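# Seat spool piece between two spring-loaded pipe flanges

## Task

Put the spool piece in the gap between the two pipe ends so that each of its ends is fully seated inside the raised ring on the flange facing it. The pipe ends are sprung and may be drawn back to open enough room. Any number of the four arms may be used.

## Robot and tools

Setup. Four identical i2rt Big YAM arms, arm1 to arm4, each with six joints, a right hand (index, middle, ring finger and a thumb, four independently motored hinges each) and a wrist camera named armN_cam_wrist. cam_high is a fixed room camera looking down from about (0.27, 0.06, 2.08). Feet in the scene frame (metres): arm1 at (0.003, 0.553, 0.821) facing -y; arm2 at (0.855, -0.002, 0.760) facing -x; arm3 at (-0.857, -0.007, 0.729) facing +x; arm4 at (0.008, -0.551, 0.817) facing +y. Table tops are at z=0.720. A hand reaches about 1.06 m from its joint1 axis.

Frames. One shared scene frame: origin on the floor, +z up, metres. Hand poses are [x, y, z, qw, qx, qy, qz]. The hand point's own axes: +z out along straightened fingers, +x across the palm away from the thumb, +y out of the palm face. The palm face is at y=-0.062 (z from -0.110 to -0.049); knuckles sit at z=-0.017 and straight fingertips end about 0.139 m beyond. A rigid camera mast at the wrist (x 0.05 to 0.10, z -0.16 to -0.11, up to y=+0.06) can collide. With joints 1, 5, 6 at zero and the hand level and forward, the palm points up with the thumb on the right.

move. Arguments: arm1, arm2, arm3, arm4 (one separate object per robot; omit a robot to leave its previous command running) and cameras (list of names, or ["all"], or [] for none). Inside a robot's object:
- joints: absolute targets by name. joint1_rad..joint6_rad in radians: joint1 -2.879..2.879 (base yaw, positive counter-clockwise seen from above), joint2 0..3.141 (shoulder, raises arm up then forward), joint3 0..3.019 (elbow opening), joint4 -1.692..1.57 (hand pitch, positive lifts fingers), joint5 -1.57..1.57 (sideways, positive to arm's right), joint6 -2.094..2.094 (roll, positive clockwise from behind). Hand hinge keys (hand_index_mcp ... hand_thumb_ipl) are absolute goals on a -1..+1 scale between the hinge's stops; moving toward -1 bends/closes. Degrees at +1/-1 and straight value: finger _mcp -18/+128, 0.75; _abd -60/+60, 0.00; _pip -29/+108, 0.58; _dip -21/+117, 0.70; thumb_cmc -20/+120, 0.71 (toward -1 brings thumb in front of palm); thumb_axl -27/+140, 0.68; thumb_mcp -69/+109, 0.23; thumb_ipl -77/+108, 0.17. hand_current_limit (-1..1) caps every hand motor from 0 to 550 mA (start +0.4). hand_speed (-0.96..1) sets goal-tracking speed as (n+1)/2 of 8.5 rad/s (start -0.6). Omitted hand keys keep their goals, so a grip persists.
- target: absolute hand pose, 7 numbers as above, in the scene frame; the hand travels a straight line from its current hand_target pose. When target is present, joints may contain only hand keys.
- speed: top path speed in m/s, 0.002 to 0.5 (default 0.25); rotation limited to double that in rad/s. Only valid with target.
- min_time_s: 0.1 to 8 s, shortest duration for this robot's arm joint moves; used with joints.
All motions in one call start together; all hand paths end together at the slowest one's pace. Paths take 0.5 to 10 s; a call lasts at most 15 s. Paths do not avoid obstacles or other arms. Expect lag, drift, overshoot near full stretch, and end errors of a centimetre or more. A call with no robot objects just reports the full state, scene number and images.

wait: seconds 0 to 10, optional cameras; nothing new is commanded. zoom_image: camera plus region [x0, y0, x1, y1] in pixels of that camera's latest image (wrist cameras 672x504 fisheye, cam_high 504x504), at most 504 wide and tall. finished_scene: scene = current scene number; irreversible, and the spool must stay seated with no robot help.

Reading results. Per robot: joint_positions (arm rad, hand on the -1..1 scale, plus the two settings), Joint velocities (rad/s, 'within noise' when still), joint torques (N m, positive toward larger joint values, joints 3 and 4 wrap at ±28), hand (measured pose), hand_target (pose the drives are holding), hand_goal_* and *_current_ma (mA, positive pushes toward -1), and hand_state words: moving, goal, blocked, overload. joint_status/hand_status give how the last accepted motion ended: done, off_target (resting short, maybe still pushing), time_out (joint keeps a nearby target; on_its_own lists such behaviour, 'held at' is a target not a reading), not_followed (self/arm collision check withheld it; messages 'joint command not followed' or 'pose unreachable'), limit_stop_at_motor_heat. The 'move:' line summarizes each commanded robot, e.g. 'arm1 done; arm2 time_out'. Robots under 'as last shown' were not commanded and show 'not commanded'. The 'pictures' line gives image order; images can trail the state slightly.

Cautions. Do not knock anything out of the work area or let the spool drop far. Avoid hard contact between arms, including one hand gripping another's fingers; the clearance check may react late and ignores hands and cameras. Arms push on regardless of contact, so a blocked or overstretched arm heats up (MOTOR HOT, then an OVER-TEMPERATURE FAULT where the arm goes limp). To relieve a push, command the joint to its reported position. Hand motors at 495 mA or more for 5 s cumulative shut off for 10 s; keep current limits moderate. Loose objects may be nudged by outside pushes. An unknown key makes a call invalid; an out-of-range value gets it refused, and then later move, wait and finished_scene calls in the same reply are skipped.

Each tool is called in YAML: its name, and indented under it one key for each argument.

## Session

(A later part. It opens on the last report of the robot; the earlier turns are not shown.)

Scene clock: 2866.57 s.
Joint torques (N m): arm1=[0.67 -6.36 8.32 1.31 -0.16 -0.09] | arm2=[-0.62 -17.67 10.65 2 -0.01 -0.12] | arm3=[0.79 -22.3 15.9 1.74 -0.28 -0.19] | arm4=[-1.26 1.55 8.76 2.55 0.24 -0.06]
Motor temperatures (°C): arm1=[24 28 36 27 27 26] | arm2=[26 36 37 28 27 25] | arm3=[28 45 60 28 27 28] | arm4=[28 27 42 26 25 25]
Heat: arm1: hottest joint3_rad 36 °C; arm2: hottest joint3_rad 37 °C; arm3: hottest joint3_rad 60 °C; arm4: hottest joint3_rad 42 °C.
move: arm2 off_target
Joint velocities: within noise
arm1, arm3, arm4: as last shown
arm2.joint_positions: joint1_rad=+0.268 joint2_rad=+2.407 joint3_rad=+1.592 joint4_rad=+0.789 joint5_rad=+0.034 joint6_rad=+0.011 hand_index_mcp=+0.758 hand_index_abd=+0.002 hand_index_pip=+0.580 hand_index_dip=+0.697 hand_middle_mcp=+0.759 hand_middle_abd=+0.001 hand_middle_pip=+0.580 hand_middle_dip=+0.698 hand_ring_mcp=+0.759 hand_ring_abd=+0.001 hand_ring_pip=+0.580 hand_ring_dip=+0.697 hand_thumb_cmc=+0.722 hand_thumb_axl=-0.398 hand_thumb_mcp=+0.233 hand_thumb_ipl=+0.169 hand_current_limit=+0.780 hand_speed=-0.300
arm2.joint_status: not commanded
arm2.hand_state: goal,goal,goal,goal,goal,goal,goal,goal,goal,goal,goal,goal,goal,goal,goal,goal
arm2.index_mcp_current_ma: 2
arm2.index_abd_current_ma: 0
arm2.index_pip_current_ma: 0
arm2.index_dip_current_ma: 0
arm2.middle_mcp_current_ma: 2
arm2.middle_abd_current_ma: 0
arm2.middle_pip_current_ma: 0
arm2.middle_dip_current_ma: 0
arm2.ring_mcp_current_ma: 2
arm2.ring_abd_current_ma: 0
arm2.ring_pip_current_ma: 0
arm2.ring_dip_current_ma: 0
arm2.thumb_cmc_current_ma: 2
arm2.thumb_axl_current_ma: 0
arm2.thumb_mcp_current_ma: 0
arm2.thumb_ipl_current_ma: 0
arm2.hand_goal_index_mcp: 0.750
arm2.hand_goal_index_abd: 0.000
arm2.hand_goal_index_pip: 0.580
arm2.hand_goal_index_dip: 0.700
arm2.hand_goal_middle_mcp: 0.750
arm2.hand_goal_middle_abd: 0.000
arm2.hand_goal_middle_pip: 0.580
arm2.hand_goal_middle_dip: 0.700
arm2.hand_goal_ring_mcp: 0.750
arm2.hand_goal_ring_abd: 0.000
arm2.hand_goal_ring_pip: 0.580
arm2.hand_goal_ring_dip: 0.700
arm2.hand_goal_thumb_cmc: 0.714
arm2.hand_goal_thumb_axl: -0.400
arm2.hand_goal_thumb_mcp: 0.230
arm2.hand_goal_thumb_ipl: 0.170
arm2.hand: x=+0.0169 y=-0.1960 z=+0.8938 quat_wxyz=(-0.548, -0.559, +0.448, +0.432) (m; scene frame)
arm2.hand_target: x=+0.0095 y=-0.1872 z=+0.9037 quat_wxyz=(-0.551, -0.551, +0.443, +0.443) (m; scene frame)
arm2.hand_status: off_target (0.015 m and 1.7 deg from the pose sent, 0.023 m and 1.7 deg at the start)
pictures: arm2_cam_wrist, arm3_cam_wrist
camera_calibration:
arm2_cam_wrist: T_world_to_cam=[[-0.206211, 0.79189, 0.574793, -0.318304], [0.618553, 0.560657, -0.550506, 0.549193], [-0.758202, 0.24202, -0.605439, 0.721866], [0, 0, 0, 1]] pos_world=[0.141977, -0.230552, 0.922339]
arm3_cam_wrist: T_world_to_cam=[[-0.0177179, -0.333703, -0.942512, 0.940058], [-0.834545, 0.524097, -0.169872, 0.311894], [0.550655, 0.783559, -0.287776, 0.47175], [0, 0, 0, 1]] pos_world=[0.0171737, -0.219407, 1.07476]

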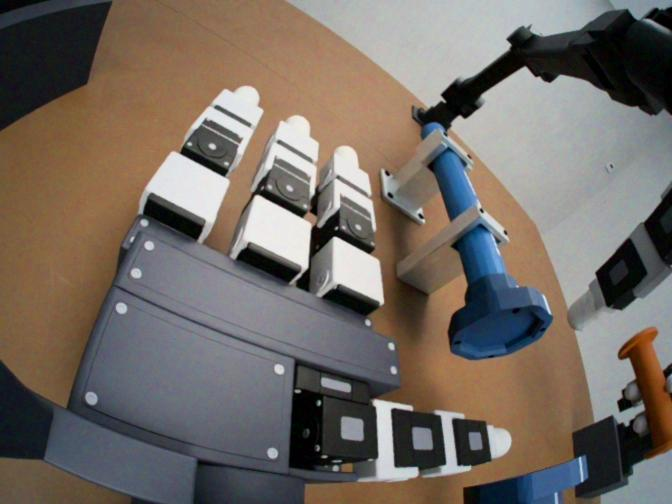

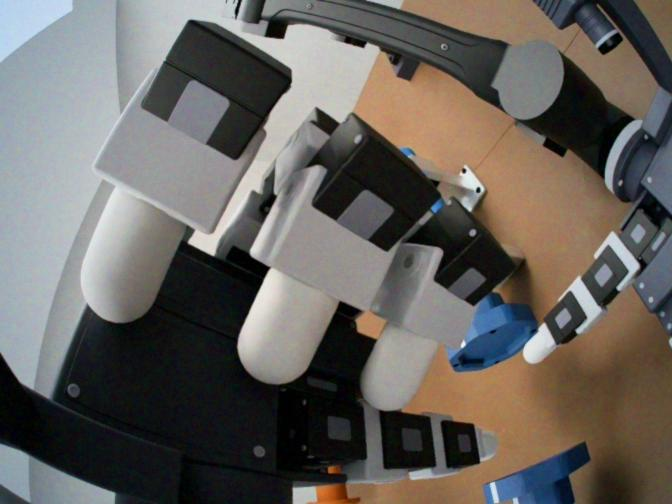

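move:
  arm2: {"target": [0.0284, -0.1832, 0.9035, -0.5515, -0.5515, 0.4426, 0.4426], "speed": 0.08}
  cameras: ["arm2_cam_wrist", "arm3_cam_wrist"]

zoom_image:
  camera: "arm3_cam_wrist"
  region: [420, 260, 620, 460]

zoom_image:
  camera: "arm2_cam_wrist"
  region: [440, 304, 640, 504]

Scene clock: 2891.13 s.
Joint torques (N m): arm1=[0.67 -6.42 8.31 1.31 -0.16 -0.09] | arm2=[-0.38 -19.96 7.08 2.73 0.08 -0.11] | arm3=[0.91 -22.36 15.9 1.77 -0.27 -0.21] | arm4=[-0.73 2.49 8.73 2.48 0.22 -0.11]
Motor temperatures (°C): arm1=[24 28 36 27 27 26] | arm2=[26 36 37 28 26 25] | arm3=[28 45 61 28 27 28] | arm4=[28 27 42 26 25 25]
Heat: arm1: hottest joint3_rad 36 °C; arm2: hottest joint3_rad 37 °C; arm3: hottest joint3_rad 61 °C; arm4: hottest joint3_rad 42 °C.
move: arm2 off_target
Joint velocities: within noise
arm1, arm3, arm4: as last shown
arm2.joint_positions: joint1_rad=+0.268 joint2_rad=+2.407 joint3_rad=+1.552 joint4_rad=+0.812 joint5_rad=+0.034 joint6_rad=+0.011 hand_index_mcp=+0.758 hand_index_abd=+0.002 hand_index_pip=+0.580 hand_index_dip=+0.697 hand_middle_mcp=+0.759 hand_middle_abd=+0.001 hand_middle_pip=+0.580 hand_middle_dip=+0.698 hand_ring_mcp=+0.759 hand_ring_abd=+0.001 hand_ring_pip=+0.580 hand_ring_dip=+0.697 hand_thumb_cmc=+0.722 hand_thumb_axl=-0.398 hand_thumb_mcp=+0.233 hand_thumb_ipl=+0.169 hand_current_limit=+0.780 hand_speed=-0.300
arm2.joint_status: not commanded
arm2.hand_state: goal,goal,goal,goal,goal,goal,goal,goal,goal,goal,goal,goal,goal,goal,goal,goal
arm2.index_mcp_current_ma: 2
arm2.index_abd_current_ma: 0
arm2.index_pip_current_ma: 0
arm2.index_dip_current_ma: 0
arm2.middle_mcp_current_ma: 2
arm2.middle_abd_current_ma: 0
arm2.middle_pip_current_ma: 0
arm2.middle_dip_current_ma: 0
arm2.ring_mcp_current_ma: 2
arm2.ring_abd_current_ma: 0
arm2.ring_pip_current_ma: 0
arm2.ring_dip_current_ma: 0
arm2.thumb_cmc_current_ma: 2
arm2.thumb_axl_current_ma: 0
arm2.thumb_mcp_current_ma: 0
arm2.thumb_ipl_current_ma: 0
arm2.hand_goal_index_mcp: 0.750
arm2.hand_goal_index_abd: 0.000
arm2.hand_goal_index_pip: 0.580
arm2.hand_goal_index_dip: 0.700
arm2.hand_goal_middle_mcp: 0.750
arm2.hand_goal_middle_abd: 0.000
arm2.hand_goal_middle_pip: 0.580
arm2.hand_goal_middle_dip: 0.700
arm2.hand_goal_ring_mcp: 0.750
arm2.hand_goal_ring_abd: 0.000
arm2.hand_goal_ring_pip: 0.580
arm2.hand_goal_ring_dip: 0.700
arm2.hand_goal_thumb_cmc: 0.714
arm2.hand_goal_thumb_axl: -0.400
arm2.hand_goal_thumb_mcp: 0.230
arm2.hand_goal_thumb_ipl: 0.170
arm2.hand: x=+0.0267 y=-0.1933 z=+0.8791 quat_wxyz=(-0.543, -0.564, +0.451, +0.428) (m; scene frame)
arm2.hand_target: x=+0.0280 y=-0.1833 z=+0.9031 quat_wxyz=(-0.551, -0.552, +0.443, +0.443) (m; scene frame)
arm2.hand_status: off_target (0.026 m and 2.6 deg from the pose sent, 0.020 m and 1.7 deg at the start)
pictures: arm2_cam_wrist, arm3_cam_wrist
camera_calibration:
arm2_cam_wrist: T_world_to_cam=[[-0.215929, 0.789301, 0.574786, -0.310186], [0.627821, 0.563084, -0.537379, 0.522119], [-0.747807, 0.244827, -0.617126, 0.730232], [0, 0, 0, 1]] pos_world=[0.151297, -0.227947, 0.909512]
arm3_cam_wrist: T_world_to_cam=[[-0.0177179, -0.333703, -0.942512, 0.940058], [-0.834545, 0.524097, -0.169872, 0.311894], [0.550655, 0.783559, -0.287776, 0.47175], [0, 0, 0, 1]] pos_world=[0.0171737, -0.219407, 1.07476]

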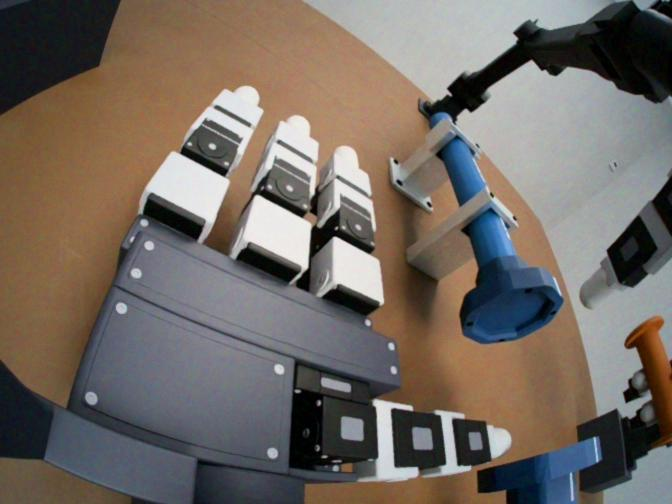

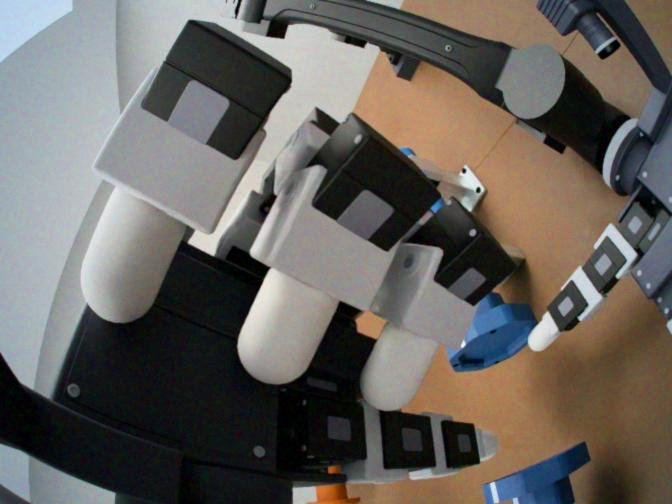

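Scaled by 2.520 from the camera's 672x504 image, which has a finer 960x720 frame.

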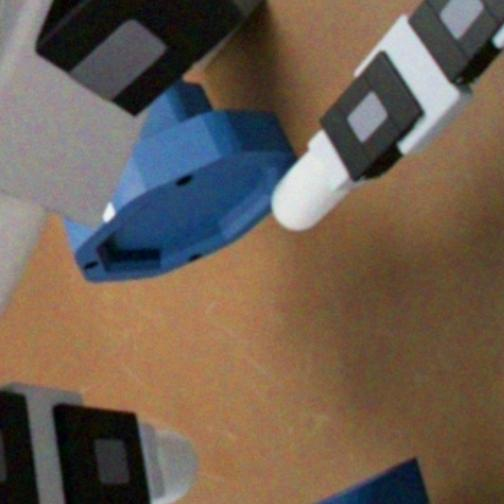

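Scaled by 2.520 from the camera's 672x504 image, which has a finer 960x720 frame.

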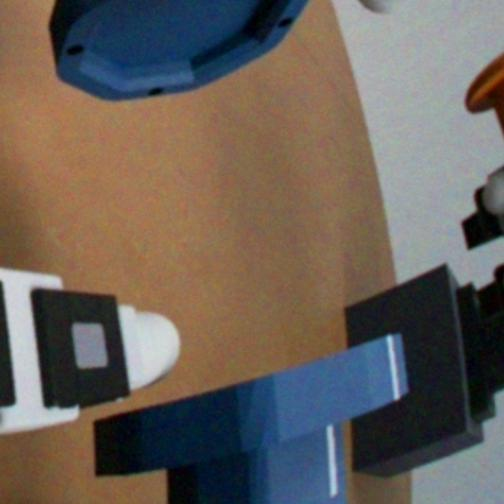

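move:
  arm2: {"target": [0.0210, -0.1848, 0.919, -0.5515, -0.5515, 0.4426, 0.4426], "speed": 0.08}

Scene clock: 2907.10 s.
Joint torques (N m): arm1=[0.67 -6.42 8.31 1.31 -0.16 -0.09] | arm2=[-0.56 -20.07 8.92 1.47 0.04 -0.12] | arm3=[1.03 -22.42 15.92 1.77 -0.29 -0.21] | arm4=[-1.32 1.9 8.77 2.5 0.22 -0.1]
Motor temperatures (°C): arm1=[24 28 36 27 27 26] | arm2=[26 37 35 28 26 25] | arm3=[28 45 61 28 27 28] | arm4=[28 27 42 26 25 25]
Heat: arm1: hottest joint3_rad 36 °C; arm2: hottest joint2_rad 37 °C; arm3: hottest joint3_rad 61 °C; arm4: hottest joint3_rad 42 °C.
move: arm2 off_target
Joint velocities: within noise
arm1, arm3, arm4: as last shown
arm2.joint_positions: joint1_rad=+0.268 joint2_rad=+2.398 joint3_rad=+1.552 joint4_rad=+0.809 joint5_rad=+0.034 joint6_rad=+0.011 hand_index_mcp=+0.758 hand_index_abd=+0.002 hand_index_pip=+0.580 hand_index_dip=+0.697 hand_middle_mcp=+0.759 hand_middle_abd=+0.001 hand_middle_pip=+0.580 hand_middle_dip=+0.698 hand_ring_mcp=+0.759 hand_ring_abd=+0.001 hand_ring_pip=+0.580 hand_ring_dip=+0.697 hand_thumb_cmc=+0.722 hand_thumb_axl=-0.398 hand_thumb_mcp=+0.233 hand_thumb_ipl=+0.169 hand_current_limit=+0.780 hand_speed=-0.300
arm2.joint_status: not commanded
arm2.hand_state: goal,goal,goal,goal,goal,goal,goal,goal,goal,goal,goal,goal,goal,goal,goal,goal
arm2.index_mcp_current_ma: 2
arm2.index_abd_current_ma: 0
arm2.index_pip_current_ma: 0
arm2.index_dip_current_ma: 0
arm2.middle_mcp_current_ma: 2
arm2.middle_abd_current_ma: 0
arm2.middle_pip_current_ma: 0
arm2.middle_dip_current_ma: 0
arm2.ring_mcp_current_ma: 2
arm2.ring_abd_current_ma: 0
arm2.ring_pip_current_ma: 0
arm2.ring_dip_current_ma: 0
arm2.thumb_cmc_current_ma: 2
arm2.thumb_axl_current_ma: 0
arm2.thumb_mcp_current_ma: 0
arm2.thumb_ipl_current_ma: 0
arm2.hand_goal_index_mcp: 0.750
arm2.hand_goal_index_abd: 0.000
arm2.hand_goal_index_pip: 0.580
arm2.hand_goal_index_dip: 0.700
arm2.hand_goal_middle_mcp: 0.750
arm2.hand_goal_middle_abd: 0.000
arm2.hand_goal_middle_pip: 0.580
arm2.hand_goal_middle_dip: 0.700
arm2.hand_goal_ring_mcp: 0.750
arm2.hand_goal_ring_abd: 0.000
arm2.hand_goal_ring_pip: 0.580
arm2.hand_goal_ring_dip: 0.700
arm2.hand_goal_thumb_cmc: 0.714
arm2.hand_goal_thumb_axl: -0.400
arm2.hand_goal_thumb_mcp: 0.230
arm2.hand_goal_thumb_ipl: 0.170
arm2.hand: x=+0.0264 y=-0.1934 z=+0.8856 quat_wxyz=(-0.545, -0.563, +0.450, +0.429) (m; scene frame)
arm2.hand_target: x=+0.0218 y=-0.1846 z=+0.9186 quat_wxyz=(-0.551, -0.551, +0.443, +0.443) (m; scene frame)
arm2.hand_status: off_target (0.035 m and 2.3 deg from the pose sent, 0.041 m and 2.6 deg at the start)
pictures: none

move:
  arm2: {"target": [0.0200, -0.1850, 0.929, -0.5515, -0.5515, 0.4426, 0.4426], "speed": 0.08}

Scene clock: 2915.03 s.
Joint torques (N m): arm1=[0.67 -6.42 8.32 1.32 -0.16 -0.09] | arm2=[-0.32 -19.9 9.01 1.52 0.05 -0.14] | arm3=[1.03 -22.36 15.94 1.7 -0.26 -0.2] | arm4=[-0.67 2.02 8.85 2.54 0.25 -0.08]
Motor temperatures (°C): arm1=[24 28 36 27 27 26] | arm2=[26 37 35 28 26 25] | arm3=[28 45 61 28 27 28] | arm4=[28 27 42 26 25 25]
Heat: arm1: hottest joint3_rad 36 °C; arm2: hottest joint2_rad 37 °C; arm3: hottest joint3_rad 61 °C; arm4: hottest joint3_rad 42 °C.
move: arm2 off_target
Joint velocities: within noise
arm1, arm3, arm4: as last shown
arm2.joint_positions: joint1_rad=+0.268 joint2_rad=+2.380 joint3_rad=+1.552 joint4_rad=+0.791 joint5_rad=+0.034 joint6_rad=+0.011 hand_index_mcp=+0.758 hand_index_abd=+0.002 hand_index_pip=+0.580 hand_index_dip=+0.697 hand_middle_mcp=+0.759 hand_middle_abd=+0.001 hand_middle_pip=+0.580 hand_middle_dip=+0.698 hand_ring_mcp=+0.759 hand_ring_abd=+0.001 hand_ring_pip=+0.580 hand_ring_dip=+0.697 hand_thumb_cmc=+0.722 hand_thumb_axl=-0.398 hand_thumb_mcp=+0.233 hand_thumb_ipl=+0.169 hand_current_limit=+0.780 hand_speed=-0.300
arm2.joint_status: not commanded
arm2.hand_state: goal,goal,goal,goal,goal,goal,goal,goal,goal,goal,goal,goal,goal,goal,goal,goal
arm2.index_mcp_current_ma: 2
arm2.index_abd_current_ma: 0
arm2.index_pip_current_ma: 0
arm2.index_dip_current_ma: 0
arm2.middle_mcp_current_ma: 2
arm2.middle_abd_current_ma: 0
arm2.middle_pip_current_ma: 0
arm2.middle_dip_current_ma: 0
arm2.ring_mcp_current_ma: 2
arm2.ring_abd_current_ma: 0
arm2.ring_pip_current_ma: 0
arm2.ring_dip_current_ma: 0
arm2.thumb_cmc_current_ma: 2
arm2.thumb_axl_current_ma: 0
arm2.thumb_mcp_current_ma: 0
arm2.thumb_ipl_current_ma: 0
arm2.hand_goal_index_mcp: 0.750
arm2.hand_goal_index_abd: 0.000
arm2.hand_goal_index_pip: 0.580
arm2.hand_goal_index_dip: 0.700
arm2.hand_goal_middle_mcp: 0.750
arm2.hand_goal_middle_abd: 0.000
arm2.hand_goal_middle_pip: 0.580
arm2.hand_goal_middle_dip: 0.700
arm2.hand_goal_ring_mcp: 0.750
arm2.hand_goal_ring_abd: 0.000
arm2.hand_goal_ring_pip: 0.580
arm2.hand_goal_ring_dip: 0.700
arm2.hand_goal_thumb_cmc: 0.714
arm2.hand_goal_thumb_axl: -0.400
arm2.hand_goal_thumb_mcp: 0.230
arm2.hand_goal_thumb_ipl: 0.170
arm2.hand: x=+0.0252 y=-0.1938 z=+0.8964 quat_wxyz=(-0.545, -0.562, +0.450, +0.430) (m; scene frame)
arm2.hand_target: x=+0.0208 y=-0.1848 z=+0.9287 quat_wxyz=(-0.551, -0.551, +0.443, +0.443) (m; scene frame)
arm2.hand_status: off_target (0.034 m and 2.2 deg from the pose sent, 0.045 m and 2.3 deg at the start)
pictures: none

move:
  arm2: {"target": [0.0395, -0.1808, 0.938, -0.5515, -0.5515, 0.4426, 0.4426], "speed": 0.08}
  cameras: ["arm2_cam_wrist", "arm3_cam_wrist"]

zoom_image:
  camera: "arm3_cam_wrist"
  region: [420, 260, 620, 460]

zoom_image:
  camera: "arm2_cam_wrist"
  region: [440, 304, 640, 504]

Scene clock: 2928.27 s.
Joint torques (N m): arm1=[0.73 -6.42 8.32 1.31 -0.16 -0.09] | arm2=[-0.56 -19.96 6.54 2.3 0.57 -0.07] | arm3=[0.85 -22.53 15.92 1.77 -0.26 -0.2] | arm4=[-1.67 1.26 8.87 2.54 0.19 -0.12]
Motor temperatures (°C): arm1=[24 28 36 27 27 26] | arm2=[26 39 35 28 26 25] | arm3=[28 45 61 28 27 28] | arm4=[28 27 42 26 25 25]
Heat: arm1: hottest joint3_rad 36 °C; arm2: hottest joint2_rad 39 °C; arm3: hottest joint3_rad 61 °C; arm4: hottest joint3_rad 42 °C.
move: arm2 off_target
Joint velocities: within noise
arm1.joint_positions: joint1_rad=+0.089 joint2_rad=+1.138 joint3_rad=+0.702 joint4_rad=-1.284 joint5_rad=+0.023 joint6_rad=-0.143 hand_index_mcp=-0.072 hand_index_abd=+0.000 hand_index_pip=-0.120 hand_index_dip=+1.000 hand_middle_mcp=-0.079 hand_middle_abd=+0.000 hand_middle_pip=-0.115 hand_middle_dip=+1.000 hand_ring_mcp=-0.909 hand_ring_abd=+0.030 hand_ring_pip=-0.131 hand_ring_dip=+0.265 hand_thumb_cmc=-0.656 hand_thumb_axl=+0.678 hand_thumb_mcp=-0.027 hand_thumb_ipl=+0.186 hand_current_limit=+0.750 hand_speed=-0.300
arm1.joint_status: not commanded
arm1.hand_state: blocked,goal,blocked,goal,blocked,goal,blocked,goal,blocked,blocked,goal,goal,goal,goal,blocked,goal
arm1.index_mcp_current_ma: 299
arm1.index_abd_current_ma: 1
arm1.index_pip_current_ma: 112
arm1.index_dip_current_ma: 0
arm1.middle_mcp_current_ma: 265
arm1.middle_abd_current_ma: 0
arm1.middle_pip_current_ma: 131
arm1.middle_dip_current_ma: 0
arm1.ring_mcp_current_ma: 312
arm1.ring_abd_current_ma: 94
arm1.ring_pip_current_ma: 68
arm1.ring_dip_current_ma: 15
arm1.thumb_cmc_current_ma: 12
arm1.thumb_axl_current_ma: -1
arm1.thumb_mcp_current_ma: 481
arm1.thumb_ipl_current_ma: 89
arm1.hand_goal_index_mcp: -0.140
arm1.hand_goal_index_abd: 0.000
arm1.hand_goal_index_pip: -0.150
arm1.hand_goal_index_dip: 1.000
arm1.hand_goal_middle_mcp: -0.140
arm1.hand_goal_middle_abd: 0.000
arm1.hand_goal_middle_pip: -0.150
arm1.hand_goal_middle_dip: 1.000
arm1.hand_goal_ring_mcp: -0.980
arm1.hand_goal_ring_abd: 0.000
arm1.hand_goal_ring_pip: -0.150
arm1.hand_goal_ring_dip: 0.260
arm1.hand_goal_thumb_cmc: -0.660
arm1.hand_goal_thumb_axl: 0.678
arm1.hand_goal_thumb_mcp: -0.150
arm1.hand_goal_thumb_ipl: 0.168
arm1.hand: x=+0.0112 y=+0.2320 z=+0.9050 quat_wxyz=(-0.074, +0.991, +0.110, -0.005) (m; scene frame)
arm1.hand_target: x=+0.0099 y=+0.2205 z=+0.9202 quat_wxyz=(-0.044, +0.993, +0.109, -0.005) (m; scene frame)
arm1.hand_status: not commanded
arm2.joint_positions: joint1_rad=+0.268 joint2_rad=+2.335 joint3_rad=+1.503 joint4_rad=+0.791 joint5_rad=+0.022 joint6_rad=+0.011 hand_index_mcp=+0.758 hand_index_abd=+0.002 hand_index_pip=+0.580 hand_index_dip=+0.697 hand_middle_mcp=+0.759 hand_middle_abd=+0.001 hand_middle_pip=+0.580 hand_middle_dip=+0.698 hand_ring_mcp=+0.759 hand_ring_abd=+0.001 hand_ring_pip=+0.580 hand_ring_dip=+0.697 hand_thumb_cmc=+0.736 hand_thumb_axl=-0.400 hand_thumb_mcp=+0.241 hand_thumb_ipl=+0.173 hand_current_limit=+0.780 hand_speed=-0.300
arm2.joint_status: not commanded
arm2.hand_state: goal,goal,goal,goal,goal,goal,goal,goal,goal,goal,goal,goal,blocked,goal,goal,goal
arm2.index_mcp_current_ma: 2
arm2.index_abd_current_ma: 0
arm2.index_pip_current_ma: 0
arm2.index_dip_current_ma: 0
arm2.middle_mcp_current_ma: 2
arm2.middle_abd_current_ma: 0
arm2.middle_pip_current_ma: 0
arm2.middle_dip_current_ma: 0
arm2.ring_mcp_current_ma: 2
arm2.ring_abd_current_ma: 0
arm2.ring_pip_current_ma: 0
arm2.ring_dip_current_ma: 0
arm2.thumb_cmc_current_ma: 11
arm2.thumb_axl_current_ma: 0
arm2.thumb_mcp_current_ma: 5
arm2.thumb_ipl_current_ma: 0
arm2.hand_goal_index_mcp: 0.750
arm2.hand_goal_index_abd: 0.000
arm2.hand_goal_index_pip: 0.580
arm2.hand_goal_index_dip: 0.700
arm2.hand_goal_middle_mcp: 0.750
arm2.hand_goal_middle_abd: 0.000
arm2.hand_goal_middle_pip: 0.580
arm2.hand_goal_middle_dip: 0.700
arm2.hand_goal_ring_mcp: 0.750
arm2.hand_goal_ring_abd: 0.000
arm2.hand_goal_ring_pip: 0.580
arm2.hand_goal_ring_dip: 0.700
arm2.hand_goal_thumb_cmc: 0.714
arm2.hand_goal_thumb_axl: -0.400
arm2.hand_goal_thumb_mcp: 0.230
arm2.hand_goal_thumb_ipl: 0.170
arm2.hand: x=+0.0356 y=-0.1931 z=+0.9092 quat_wxyz=(-0.547, -0.566, +0.447, +0.426) (m; scene frame)
arm2.hand_target: x=+0.0387 y=-0.1810 z=+0.9374 quat_wxyz=(-0.551, -0.551, +0.443, +0.443) (m; scene frame)
arm2.hand_status: off_target (0.032 m and 2.7 deg from the pose sent, 0.046 m and 2.2 deg at the start)
arm3.joint_positions: joint1_rad=-0.135 joint2_rad=+2.399 joint3_rad=+2.446 joint4_rad=-0.073 joint5_rad=-0.354 joint6_rad=+1.917 hand_index_mcp=-0.418 hand_index_abd=+0.001 hand_index_pip=-0.677 hand_index_dip=-0.098 hand_middle_mcp=-0.419 hand_middle_abd=+0.002 hand_middle_pip=-0.680 hand_middle_dip=-0.098 hand_ring_mcp=-0.419 hand_ring_abd=-0.001 hand_ring_pip=-0.680 hand_ring_dip=-0.098 hand_thumb_cmc=+0.702 hand_thumb_axl=-0.419 hand_thumb_mcp=+0.254 hand_thumb_ipl=+0.177 hand_current_limit=+0.780 hand_speed=-0.300
arm3.joint_status: not commanded
arm3.hand_state: goal,goal,goal,goal,goal,goal,goal,goal,goal,goal,goal,goal,goal,goal,goal,goal
arm3.index_mcp_current_ma: 3
arm3.index_abd_current_ma: 1
arm3.index_pip_current_ma: 4
arm3.index_dip_current_ma: 4
arm3.middle_mcp_current_ma: 1
arm3.middle_abd_current_ma: 2
arm3.middle_pip_current_ma: 0
arm3.middle_dip_current_ma: 4
arm3.ring_mcp_current_ma: 2
arm3.ring_abd_current_ma: -1
arm3.ring_pip_current_ma: 1
arm3.ring_dip_current_ma: 4
arm3.thumb_cmc_current_ma: -29
arm3.thumb_axl_current_ma: 3
arm3.thumb_mcp_current_ma: -17
arm3.thumb_ipl_current_ma: -8
arm3.hand_goal_index_mcp: -0.420
arm3.hand_goal_index_abd: 0.000
arm3.hand_goal_index_pip: -0.680
arm3.hand_goal_index_dip: -0.100
arm3.hand_goal_middle_mcp: -0.420
arm3.hand_goal_middle_abd: 0.000
arm3.hand_goal_middle_pip: -0.680
arm3.hand_goal_middle_dip: -0.100
arm3.hand_goal_ring_mcp: -0.420
arm3.hand_goal_ring_abd: 0.000
arm3.hand_goal_ring_pip: -0.680
arm3.hand_goal_ring_dip: -0.100
arm3.hand_goal_thumb_cmc: 0.714
arm3.hand_goal_thumb_axl: -0.420
arm3.hand_goal_thumb_mcp: 0.260
arm3.hand_goal_thumb_ipl: 0.180
arm3.hand: x=+0.1229 y=-0.1524 z=+1.0207 quat_wxyz=(-0.197, +0.716, -0.052, +0.668) (m; scene frame)
arm3.hand_target: x=+0.1277 y=-0.1526 z=+1.0397 quat_wxyz=(-0.198, +0.705, -0.046, +0.679) (m; scene frame)
arm3.hand_status: not commanded
arm4.joint_positions: joint1_rad=-0.465 joint2_rad=+0.615 joint3_rad=+1.366 joint4_rad=-1.199 joint5_rad=+0.099 joint6_rad=+1.070 hand_index_mcp=+0.756 hand_index_abd=+0.000 hand_index_pip=+0.577 hand_index_dip=+0.696 hand_middle_mcp=+0.756 hand_middle_abd=+0.000 hand_middle_pip=+0.577 hand_middle_dip=+0.696 hand_ring_mcp=+0.756 hand_ring_abd=+0.000 hand_ring_pip=+0.577 hand_ring_dip=+0.696 hand_thumb_cmc=+0.716 hand_thumb_axl=+0.677 hand_thumb_mcp=+0.226 hand_thumb_ipl=+0.168 hand_current_limit=+0.400 hand_speed=-0.600
arm4.joint_status: not commanded
arm4.hand_state: goal,goal,goal,goal,goal,goal,goal,goal,goal,goal,goal,goal,goal,goal,goal,goal
arm4.index_mcp_current_ma: 0
arm4.index_abd_current_ma: 0
arm4.index_pip_current_ma: 0
arm4.index_dip_current_ma: 0
arm4.middle_mcp_current_ma: 0
arm4.middle_abd_current_ma: 0
arm4.middle_pip_current_ma: 0
arm4.middle_dip_current_ma: 0
arm4.ring_mcp_current_ma: 0
arm4.ring_abd_current_ma: 0
arm4.ring_pip_current_ma: 0
arm4.ring_dip_current_ma: 0
arm4.thumb_cmc_current_ma: 0
arm4.thumb_axl_current_ma: 0
arm4.thumb_mcp_current_ma: 0
arm4.thumb_ipl_current_ma: 0
arm4.hand_goal_index_mcp: 0.754
arm4.hand_goal_index_abd: 0.000
arm4.hand_goal_index_pip: 0.576
arm4.hand_goal_index_dip: 0.696
arm4.hand_goal_middle_mcp: 0.754
arm4.hand_goal_middle_abd: 0.000
arm4.hand_goal_middle_pip: 0.576
arm4.hand_goal_middle_dip: 0.696
arm4.hand_goal_ring_mcp: 0.754
arm4.hand_goal_ring_abd: 0.000
arm4.hand_goal_ring_pip: 0.576
arm4.hand_goal_ring_dip: 0.696
arm4.hand_goal_thumb_cmc: 0.714
arm4.hand_goal_thumb_axl: 0.678
arm4.hand_goal_thumb_mcp: 0.226
arm4.hand_goal_thumb_ipl: 0.168
arm4.hand: x=+0.2036 y=-0.3639 z=+1.4001 quat_wxyz=(-0.114, +0.600, +0.595, +0.523) (m; scene frame)
arm4.hand_target: x=+0.2018 y=-0.3671 z=+1.4143 quat_wxyz=(-0.119, +0.594, +0.588, +0.536) (m; scene frame)
arm4.hand_status: not commanded
pictures: arm2_cam_wrist, arm3_cam_wrist
camera_calibration:
arm2_cam_wrist: T_world_to_cam=[[-0.223442, 0.787495, 0.57439, -0.32541], [0.619403, 0.569723, -0.540144, 0.536744], [-0.752604, 0.235088, -0.615078, 0.751753], [0, 0, 0, 1]] pos_world=[0.160601, -0.226265, 0.939217]
arm3_cam_wrist: T_world_to_cam=[[-0.0177179, -0.333703, -0.942512, 0.940058], [-0.834545, 0.524097, -0.169872, 0.311894], [0.550655, 0.783559, -0.287776, 0.47175], [0, 0, 0, 1]] pos_world=[0.0171737, -0.219407, 1.07476]

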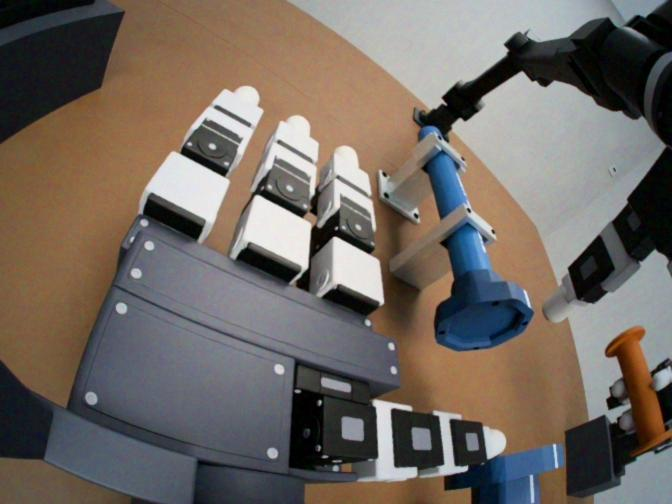

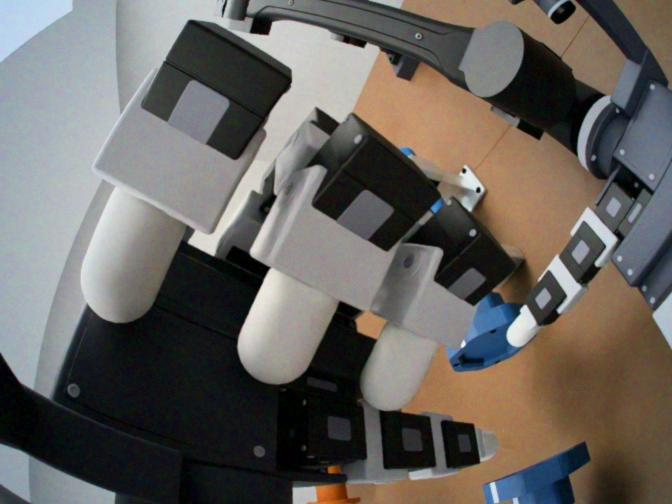

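Scaled by 2.520 from the camera's 672x504 image, which has a finer 960x720 frame.

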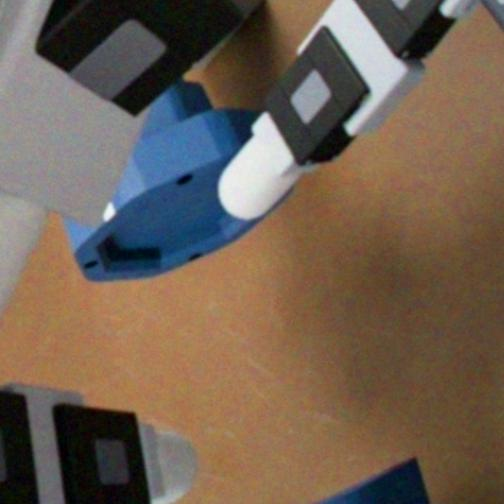

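Scaled by 2.520 from the camera's 672x504 image, which has a finer 960x720 frame.

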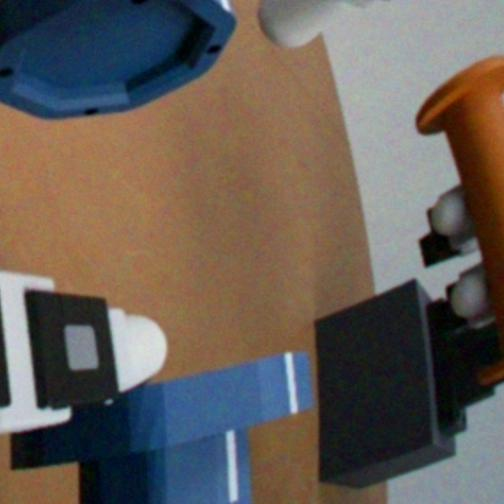

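move:
  arm2: {"target": [0.0510, -0.1785, 0.927, -0.5515, -0.5515, 0.4426, 0.4426], "speed": 0.08}
  cameras: ["arm2_cam_wrist", "arm3_cam_wrist"]

zoom_image:
  camera: "arm3_cam_wrist"
  region: [420, 260, 620, 460]

zoom_image:
  camera: "arm2_cam_wrist"
  region: [440, 304, 640, 504]

Scene clock: 2948.20 s.
Joint torques (N m): arm1=[0.67 -6.42 8.32 1.31 -0.16 -0.09] | arm2=[-0.26 -19.6 5.19 2.67 1.34 -0.13] | arm3=[0.91 -22.3 15.87 1.74 -0.26 -0.21] | arm4=[-1.61 1.49 8.75 2.44 0.23 -0.08]
Motor temperatures (°C): arm1=[24 28 36 27 27 26] | arm2=[26 40 35 28 27 25] | arm3=[28 45 62 28 27 28] | arm4=[28 27 42 26 25 25]
Heat: arm1: hottest joint3_rad 36 °C; arm2: hottest joint2_rad 40 °C; arm3: hottest joint3_rad 62 °C; arm4: hottest joint3_rad 42 °C.
move: arm2 off_target
Joint velocities: within noise
arm1, arm3, arm4: as last shown
arm2.joint_positions: joint1_rad=+0.268 joint2_rad=+2.330 joint3_rad=+1.477 joint4_rad=+0.822 joint5_rad=+0.003 joint6_rad=+0.010 hand_index_mcp=+0.758 hand_index_abd=+0.002 hand_index_pip=+0.580 hand_index_dip=+0.697 hand_middle_mcp=+0.759 hand_middle_abd=+0.001 hand_middle_pip=+0.580 hand_middle_dip=+0.698 hand_ring_mcp=+0.759 hand_ring_abd=+0.001 hand_ring_pip=+0.580 hand_ring_dip=+0.697 hand_thumb_cmc=+0.728 hand_thumb_axl=-0.400 hand_thumb_mcp=+0.235 hand_thumb_ipl=+0.172 hand_current_limit=+0.780 hand_speed=-0.300
arm2.joint_status: not commanded
arm2.hand_state: goal,goal,goal,goal,goal,goal,goal,goal,goal,goal,goal,goal,goal,goal,goal,goal
arm2.index_mcp_current_ma: 2
arm2.index_abd_current_ma: 0
arm2.index_pip_current_ma: 0
arm2.index_dip_current_ma: 0
arm2.middle_mcp_current_ma: 2
arm2.middle_abd_current_ma: 0
arm2.middle_pip_current_ma: 0
arm2.middle_dip_current_ma: 0
arm2.ring_mcp_current_ma: 2
arm2.ring_abd_current_ma: 0
arm2.ring_pip_current_ma: 0
arm2.ring_dip_current_ma: 0
arm2.thumb_cmc_current_ma: 5
arm2.thumb_axl_current_ma: 0
arm2.thumb_mcp_current_ma: 1
arm2.thumb_ipl_current_ma: 0
arm2.hand_goal_index_mcp: 0.750
arm2.hand_goal_index_abd: 0.000
arm2.hand_goal_index_pip: 0.580
arm2.hand_goal_index_dip: 0.700
arm2.hand_goal_middle_mcp: 0.750
arm2.hand_goal_middle_abd: 0.000
arm2.hand_goal_middle_pip: 0.580
arm2.hand_goal_middle_dip: 0.700
arm2.hand_goal_ring_mcp: 0.750
arm2.hand_goal_ring_abd: 0.000
arm2.hand_goal_ring_pip: 0.580
arm2.hand_goal_ring_dip: 0.700
arm2.hand_goal_thumb_cmc: 0.714
arm2.hand_goal_thumb_axl: -0.400
arm2.hand_goal_thumb_mcp: 0.230
arm2.hand_goal_thumb_ipl: 0.170
arm2.hand: x=+0.0437 y=-0.1944 z=+0.9074 quat_wxyz=(-0.553, -0.567, +0.440, +0.422) (m; scene frame)
arm2.hand_target: x=+0.0498 y=-0.1789 z=+0.9266 quat_wxyz=(-0.552, -0.551, +0.443, +0.442) (m; scene frame)
arm2.hand_status: off_target (0.026 m and 3.0 deg from the pose sent, 0.028 m and 2.7 deg at the start)
pictures: arm2_cam_wrist, arm3_cam_wrist
camera_calibration:
arm2_cam_wrist: T_world_to_cam=[[-0.233441, 0.784682, 0.574264, -0.321596], [0.603667, 0.57994, -0.547043, 0.54048], [-0.762293, 0.218962, -0.609068, 0.748987], [0, 0, 0, 1]] pos_world=[0.169604, -0.225095, 0.936531]
arm3_cam_wrist: T_world_to_cam=[[-0.0177179, -0.333703, -0.942512, 0.940058], [-0.834545, 0.524097, -0.169872, 0.311894], [0.550655, 0.783559, -0.287776, 0.47175], [0, 0, 0, 1]] pos_world=[0.0171737, -0.219407, 1.07476]

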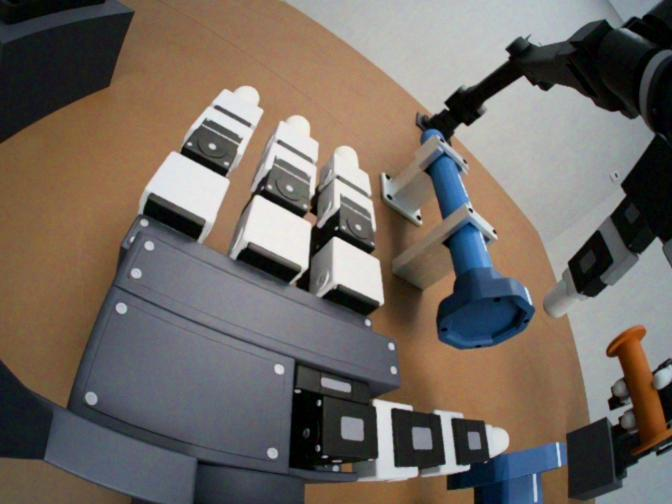

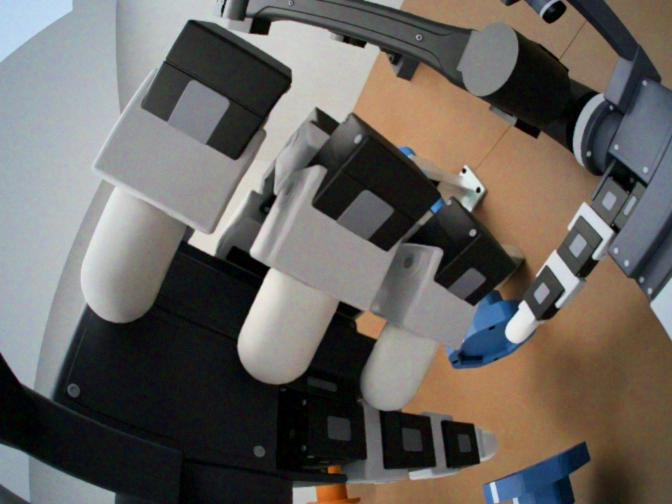

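Scaled by 2.520 from the camera's 672x504 image, which has a finer 960x720 frame.

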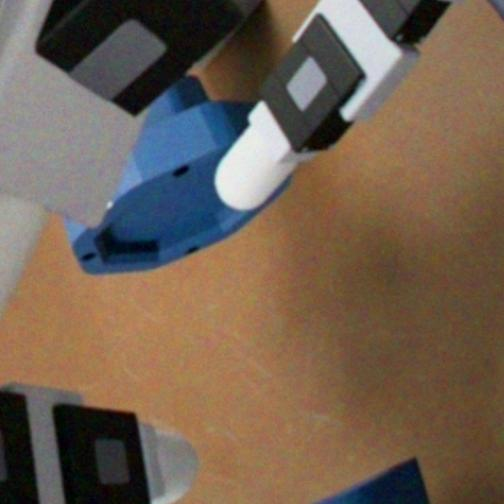

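Scaled by 2.520 from the camera's 672x504 image, which has a finer 960x720 frame.

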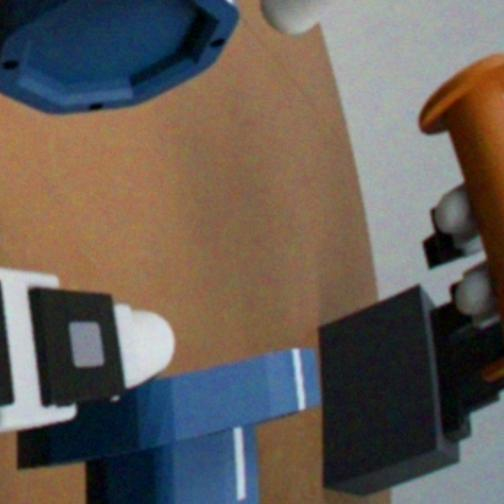

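move:
  arm2: {"target": [0.0696, -0.1703, 0.922, -0.5377, -0.5377, 0.4592, 0.4592], "speed": 0.08}
  cameras: ["arm2_cam_wrist", "arm3_cam_wrist"]

zoom_image:
  camera: "arm3_cam_wrist"
  region: [420, 260, 620, 460]

zoom_image:
  camera: "arm2_cam_wrist"
  region: [440, 304, 640, 504]

Scene clock: 2971.93 s.
Joint torques (N m): arm1=[0.67 -6.42 8.31 1.32 -0.16 -0.09] | arm2=[1.2 -19.08 2.56 2.85 3.4 -0.15] | arm3=[0.97 -22.48 15.92 1.81 -0.27 -0.2] | arm4=[-0.73 2.78 8.72 2.37 0.21 -0.07]
Motor temperatures (°C): arm1=[24 28 36 27 27 26] | arm2=[26 40 34 28 28 25] | arm3=[28 45 62 28 27 28] | arm4=[28 27 42 26 25 25]
Heat: arm1: hottest joint3_rad 36 °C; arm2: hottest joint2_rad 40 °C; arm3: hottest joint3_rad 62 °C; arm4: hottest joint3_rad 42 °C.
move: arm2 off_target
Joint velocities: within noise
arm1, arm3, arm4: as last shown
arm2.joint_positions: joint1_rad=+0.268 joint2_rad=+2.310 joint3_rad=+1.440 joint4_rad=+0.862 joint5_rad=+0.019 joint6_rad=+0.015 hand_index_mcp=+0.758 hand_index_abd=+0.002 hand_index_pip=+0.580 hand_index_dip=+0.697 hand_middle_mcp=+0.759 hand_middle_abd=+0.001 hand_middle_pip=+0.580 hand_middle_dip=+0.698 hand_ring_mcp=+0.759 hand_ring_abd=+0.001 hand_ring_pip=+0.580 hand_ring_dip=+0.697 hand_thumb_cmc=+0.744 hand_thumb_axl=-0.409 hand_thumb_mcp=+0.248 hand_thumb_ipl=+0.175 hand_current_limit=+0.780 hand_speed=-0.300
arm2.joint_status: not commanded
arm2.hand_state: goal,goal,goal,goal,goal,goal,goal,goal,goal,goal,goal,goal,blocked,goal,goal,goal
arm2.index_mcp_current_ma: 2
arm2.index_abd_current_ma: 0
arm2.index_pip_current_ma: 0
arm2.index_dip_current_ma: 0
arm2.middle_mcp_current_ma: 2
arm2.middle_abd_current_ma: 0
arm2.middle_pip_current_ma: 0
arm2.middle_dip_current_ma: 0
arm2.ring_mcp_current_ma: 2
arm2.ring_abd_current_ma: 0
arm2.ring_pip_current_ma: 0
arm2.ring_dip_current_ma: 0
arm2.thumb_cmc_current_ma: 20
arm2.thumb_axl_current_ma: -3
arm2.thumb_mcp_current_ma: 12
arm2.thumb_ipl_current_ma: 1
arm2.hand_goal_index_mcp: 0.750
arm2.hand_goal_index_abd: 0.000
arm2.hand_goal_index_pip: 0.580
arm2.hand_goal_index_dip: 0.700
arm2.hand_goal_middle_mcp: 0.750
arm2.hand_goal_middle_abd: 0.000
arm2.hand_goal_middle_pip: 0.580
arm2.hand_goal_middle_dip: 0.700
arm2.hand_goal_ring_mcp: 0.750
arm2.hand_goal_ring_abd: 0.000
arm2.hand_goal_ring_pip: 0.580
arm2.hand_goal_ring_dip: 0.700
arm2.hand_goal_thumb_cmc: 0.714
arm2.hand_goal_thumb_axl: -0.400
arm2.hand_goal_thumb_mcp: 0.230
arm2.hand_goal_thumb_ipl: 0.170
arm2.hand: x=+0.0542 y=-0.1883 z=+0.9147 quat_wxyz=(-0.557, -0.557, +0.441, +0.430) (m; scene frame)
arm2.hand_target: x=+0.0680 y=-0.1707 z=+0.9217 quat_wxyz=(-0.538, -0.538, +0.459, +0.458) (m; scene frame)
arm2.hand_status: off_target (0.025 m and 5.0 deg from the pose sent, 0.038 m and 6.1 deg at the start)
pictures: arm2_cam_wrist, arm3_cam_wrist
camera_calibration:
arm2_cam_wrist: T_world_to_cam=[[-0.208496, 0.793808, 0.571313, -0.325049], [0.601516, 0.564682, -0.565077, 0.548299], [-0.771173, 0.225838, -0.595223, 0.749185], [0, 0, 0, 1]] pos_world=[0.180168, -0.220783, 0.941467]
arm3_cam_wrist: T_world_to_cam=[[-0.0177179, -0.333703, -0.942512, 0.940058], [-0.834545, 0.524097, -0.169872, 0.311894], [0.550655, 0.783559, -0.287776, 0.47175], [0, 0, 0, 1]] pos_world=[0.0171737, -0.219407, 1.07476]

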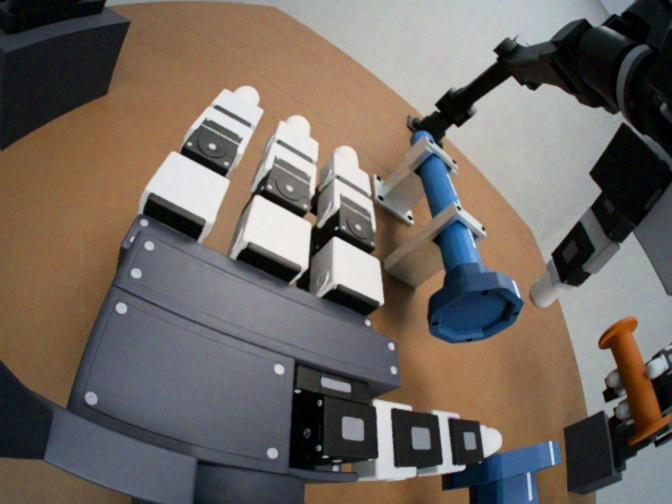

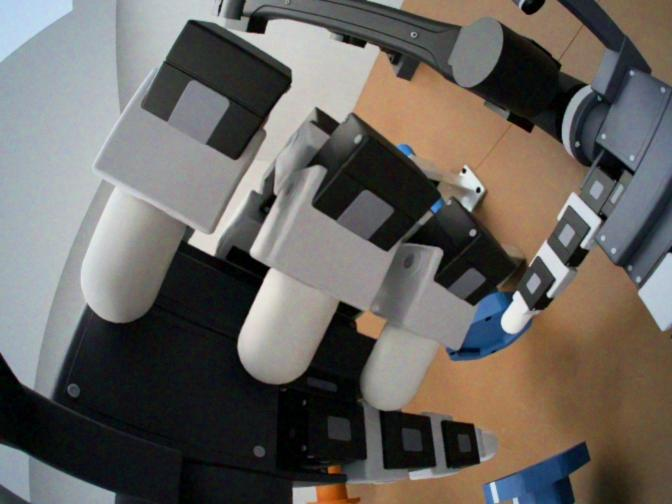

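Scaled by 2.520 from the camera's 672x504 image, which has a finer 960x720 frame.

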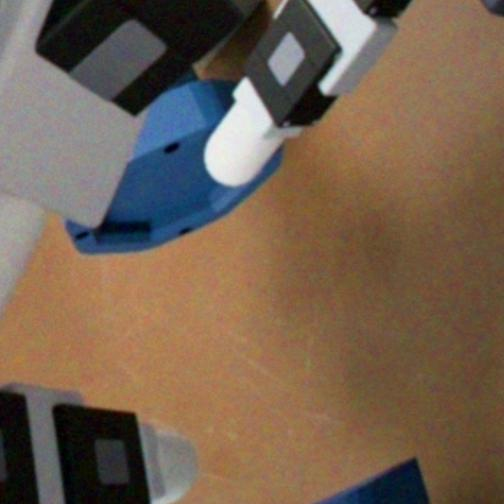

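Scaled by 2.520 from the camera's 672x504 image, which has a finer 960x720 frame.

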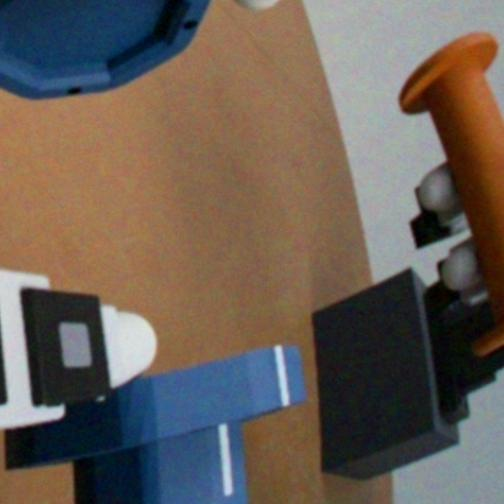

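move:
  arm3: {"target": [0.130, -0.151, 1.012, -0.1979, 0.7057, -0.0463, 0.6789], "speed": 0.1}

move:
  arm3: {"target": [0.065, -0.166, 1.001, -0.1979, 0.7057, -0.0463, 0.6789], "speed": 0.1}
  cameras: ["cam_high", "arm2_cam_wrist", "arm3_cam_wrist"]

zoom_image:
  camera: "cam_high"
  region: [120, 190, 300, 310]

Scene clock: 3002.23 s.
Joint torques (N m): arm1=[0.67 -6.36 8.31 1.32 -0.16 -0.09] | arm2=[0.67 -19.6 2.45 2.76 3.38 -0.16] | arm3=[1.14 -22.48 10.4 3.21 -0.16 -0.19] | arm4=[-1.32 2.02 8.9 2.43 0.24 -0.08]
Motor temperatures (°C): arm1=[24 28 36 27 27 26] | arm2=[26 41 32 28 40 25] | arm3=[28 45 62 28 27 28] | arm4=[28 27 42 26 25 25]
Heat: arm1: hottest joint3_rad 36 °C; arm2: hottest joint2_rad 41 °C; arm3: hottest joint3_rad 62 °C; arm4: hottest joint3_rad 42 °C.
move: arm3 off_target
Joint velocities: within noise
arm1, arm2, arm4: as last shown
arm2.joint_positions: joint1_rad=+0.268 joint2_rad=+2.310 joint3_rad=+1.440 joint4_rad=+0.862 joint5_rad=+0.019 joint6_rad=+0.015 hand_index_mcp=+0.758 hand_index_abd=+0.002 hand_index_pip=+0.580 hand_index_dip=+0.697 hand_middle_mcp=+0.759 hand_middle_abd=+0.001 hand_middle_pip=+0.580 hand_middle_dip=+0.698 hand_ring_mcp=+0.759 hand_ring_abd=+0.001 hand_ring_pip=+0.580 hand_ring_dip=+0.697 hand_thumb_cmc=+0.744 hand_thumb_axl=-0.410 hand_thumb_mcp=+0.248 hand_thumb_ipl=+0.175 hand_current_limit=+0.780 hand_speed=-0.300
arm3.joint_positions: joint1_rad=-0.135 joint2_rad=+2.399 joint3_rad=+2.446 joint4_rad=-0.039 joint5_rad=-0.354 joint6_rad=+1.917 hand_index_mcp=-0.418 hand_index_abd=+0.001 hand_index_pip=-0.677 hand_index_dip=-0.098 hand_middle_mcp=-0.419 hand_middle_abd=+0.002 hand_middle_pip=-0.680 hand_middle_dip=-0.098 hand_ring_mcp=-0.419 hand_ring_abd=-0.001 hand_ring_pip=-0.680 hand_ring_dip=-0.098 hand_thumb_cmc=+0.702 hand_thumb_axl=-0.419 hand_thumb_mcp=+0.254 hand_thumb_ipl=+0.177 hand_current_limit=+0.780 hand_speed=-0.300
arm3.joint_status: not commanded
arm3.hand_state: goal,goal,goal,goal,goal,goal,goal,goal,goal,goal,goal,goal,goal,goal,goal,goal
arm3.index_mcp_current_ma: 3
arm3.index_abd_current_ma: 1
arm3.index_pip_current_ma: 4
arm3.index_dip_current_ma: 4
arm3.middle_mcp_current_ma: 1
arm3.middle_abd_current_ma: 2
arm3.middle_pip_current_ma: 0
arm3.middle_dip_current_ma: 4
arm3.ring_mcp_current_ma: 2
arm3.ring_abd_current_ma: -1
arm3.ring_pip_current_ma: 1
arm3.ring_dip_current_ma: 4
arm3.thumb_cmc_current_ma: -29
arm3.thumb_axl_current_ma: 3
arm3.thumb_mcp_current_ma: -17
arm3.thumb_ipl_current_ma: -8
arm3.hand_goal_index_mcp: -0.420
arm3.hand_goal_index_abd: 0.000
arm3.hand_goal_index_pip: -0.680
arm3.hand_goal_index_dip: -0.100
arm3.hand_goal_middle_mcp: -0.420
arm3.hand_goal_middle_abd: 0.000
arm3.hand_goal_middle_pip: -0.680
arm3.hand_goal_middle_dip: -0.100
arm3.hand_goal_ring_mcp: -0.420
arm3.hand_goal_ring_abd: 0.000
arm3.hand_goal_ring_pip: -0.680
arm3.hand_goal_ring_dip: -0.100
arm3.hand_goal_thumb_cmc: 0.714
arm3.hand_goal_thumb_axl: -0.420
arm3.hand_goal_thumb_mcp: 0.260
arm3.hand_goal_thumb_ipl: 0.180
arm3.hand: x=+0.1247 y=-0.1526 z=+1.0298 quat_wxyz=(-0.196, +0.705, -0.047, +0.681) (m; scene frame)
arm3.hand_target: x=+0.1292 y=-0.1508 z=+1.0120 quat_wxyz=(-0.198, +0.706, -0.046, +0.679) (m; scene frame)
arm3.hand_status: off_target (0.019 m and 0.3 deg from the pose sent, 0.011 m and 1.8 deg at the start)
pictures: none

Scene clock: 3003.73 s.
Joint torques (N m): arm1=[0.73 -6.42 8.31 1.31 -0.16 -0.09] | arm2=[0.67 -19.37 2.51 2.89 3.35 -0.16] | arm3=[-1.49 -26.17 8.12 0.61 -1.09 -0.07] | arm4=[-0.62 1.49 8.66 2.3 0.23 -0.05]
Motor temperatures (°C): arm1=[24 28 36 27 27 26] | arm2=[26 41 32 28 40 25] | arm3=[28 45 62 28 27 28] | arm4=[28 27 42 26 25 25]
Heat: arm1: hottest joint3_rad 36 °C; arm2: hottest joint2_rad 41 °C; arm3: hottest joint3_rad 62 °C; arm4: hottest joint3_rad 42 °C.
move: arm3 off_target
Joint velocities: within noise
arm1, arm2, arm4: as last shown
arm3.joint_positions: joint1_rad=-0.134 joint2_rad=+2.245 joint3_rad=+2.040 joint4_rad=+0.234 joint5_rad=-0.362 joint6_rad=+1.904 hand_index_mcp=-0.418 hand_index_abd=+0.001 hand_index_pip=-0.677 hand_index_dip=-0.098 hand_middle_mcp=-0.419 hand_middle_abd=+0.002 hand_middle_pip=-0.680 hand_middle_dip=-0.098 hand_ring_mcp=-0.419 hand_ring_abd=+0.000 hand_ring_pip=-0.680 hand_ring_dip=-0.098 hand_thumb_cmc=+0.670 hand_thumb_axl=-0.423 hand_thumb_mcp=+0.246 hand_thumb_ipl=+0.178 hand_current_limit=+0.780 hand_speed=-0.300
arm3.joint_status: not commanded
arm3.hand_state: goal,goal,goal,goal,goal,goal,goal,goal,goal,goal,goal,goal,blocked,goal,goal,goal
arm3.index_mcp_current_ma: 3
arm3.index_abd_current_ma: 1
arm3.index_pip_current_ma: 4
arm3.index_dip_current_ma: 4
arm3.middle_mcp_current_ma: 1
arm3.middle_abd_current_ma: 2
arm3.middle_pip_current_ma: 0
arm3.middle_dip_current_ma: 4
arm3.ring_mcp_current_ma: 2
arm3.ring_abd_current_ma: -1
arm3.ring_pip_current_ma: 1
arm3.ring_dip_current_ma: 4
arm3.thumb_cmc_current_ma: -143
arm3.thumb_axl_current_ma: -7
arm3.thumb_mcp_current_ma: -48
arm3.thumb_ipl_current_ma: -5
arm3.hand_goal_index_mcp: -0.420
arm3.hand_goal_index_abd: 0.000
arm3.hand_goal_index_pip: -0.680
arm3.hand_goal_index_dip: -0.100
arm3.hand_goal_middle_mcp: -0.420
arm3.hand_goal_middle_abd: 0.000
arm3.hand_goal_middle_pip: -0.680
arm3.hand_goal_middle_dip: -0.100
arm3.hand_goal_ring_mcp: -0.420
arm3.hand_goal_ring_abd: 0.000
arm3.hand_goal_ring_pip: -0.680
arm3.hand_goal_ring_dip: -0.100
arm3.hand_goal_thumb_cmc: 0.714
arm3.hand_goal_thumb_axl: -0.420
arm3.hand_goal_thumb_mcp: 0.260
arm3.hand_goal_thumb_ipl: 0.180
arm3.hand: x=+0.0835 y=-0.1444 z=+0.9885 quat_wxyz=(-0.194, +0.698, -0.035, +0.688) (m; scene frame)
arm3.hand_target: x=+0.0672 y=-0.1659 z=+1.0007 quat_wxyz=(-0.198, +0.705, -0.047, +0.679) (m; scene frame)
arm3.hand_status: off_target (0.031 m and 1.9 deg from the pose sent, 0.068 m and 0.3 deg at the start)
pictures: arm2_cam_wrist, arm3_cam_wrist, cam_high
camera_calibration:
arm2_cam_wrist: T_world_to_cam=[[-0.208496, 0.793808, 0.571313, -0.325049], [0.601516, 0.564682, -0.565077, 0.548299], [-0.771173, 0.225838, -0.595223, 0.749185], [0, 0, 0, 1]] pos_world=[0.180168, -0.220783, 0.941467]
arm3_cam_wrist: T_world_to_cam=[[0.040221, -0.353026, -0.934749, 0.89629], [-0.828099, 0.511723, -0.228894, 0.325298], [0.559138, 0.78327, -0.271758, 0.461297], [0, 0, 0, 1]] pos_world=[-0.0245994, -0.211369, 1.03763]

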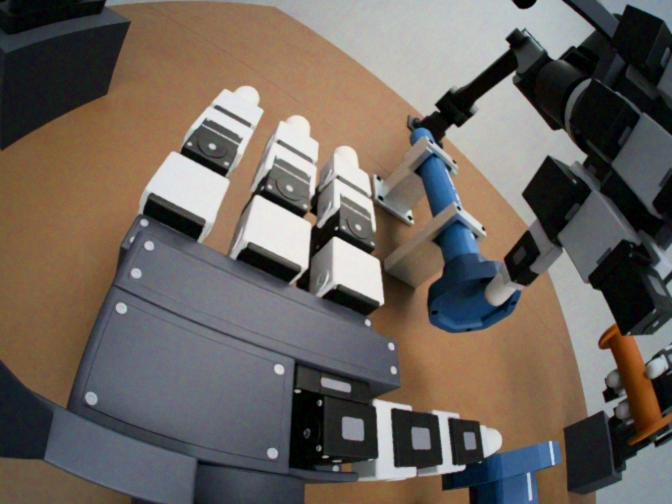

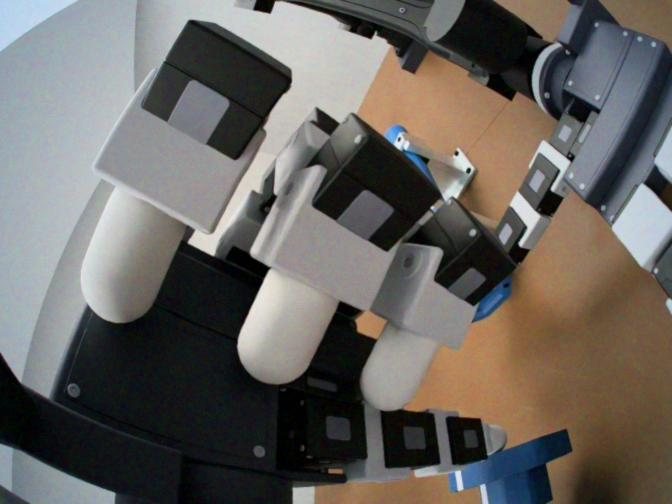

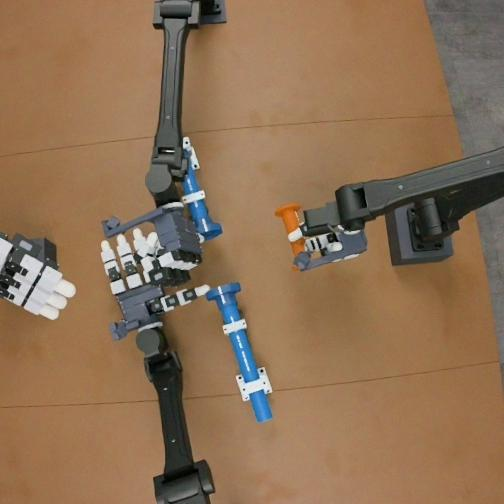

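Scaled by 2.800 from the camera's 504x504 image, which has a finer 720x720 frame.

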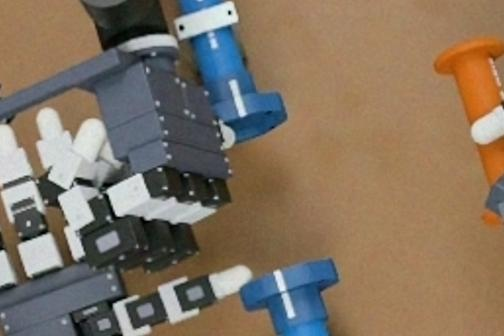

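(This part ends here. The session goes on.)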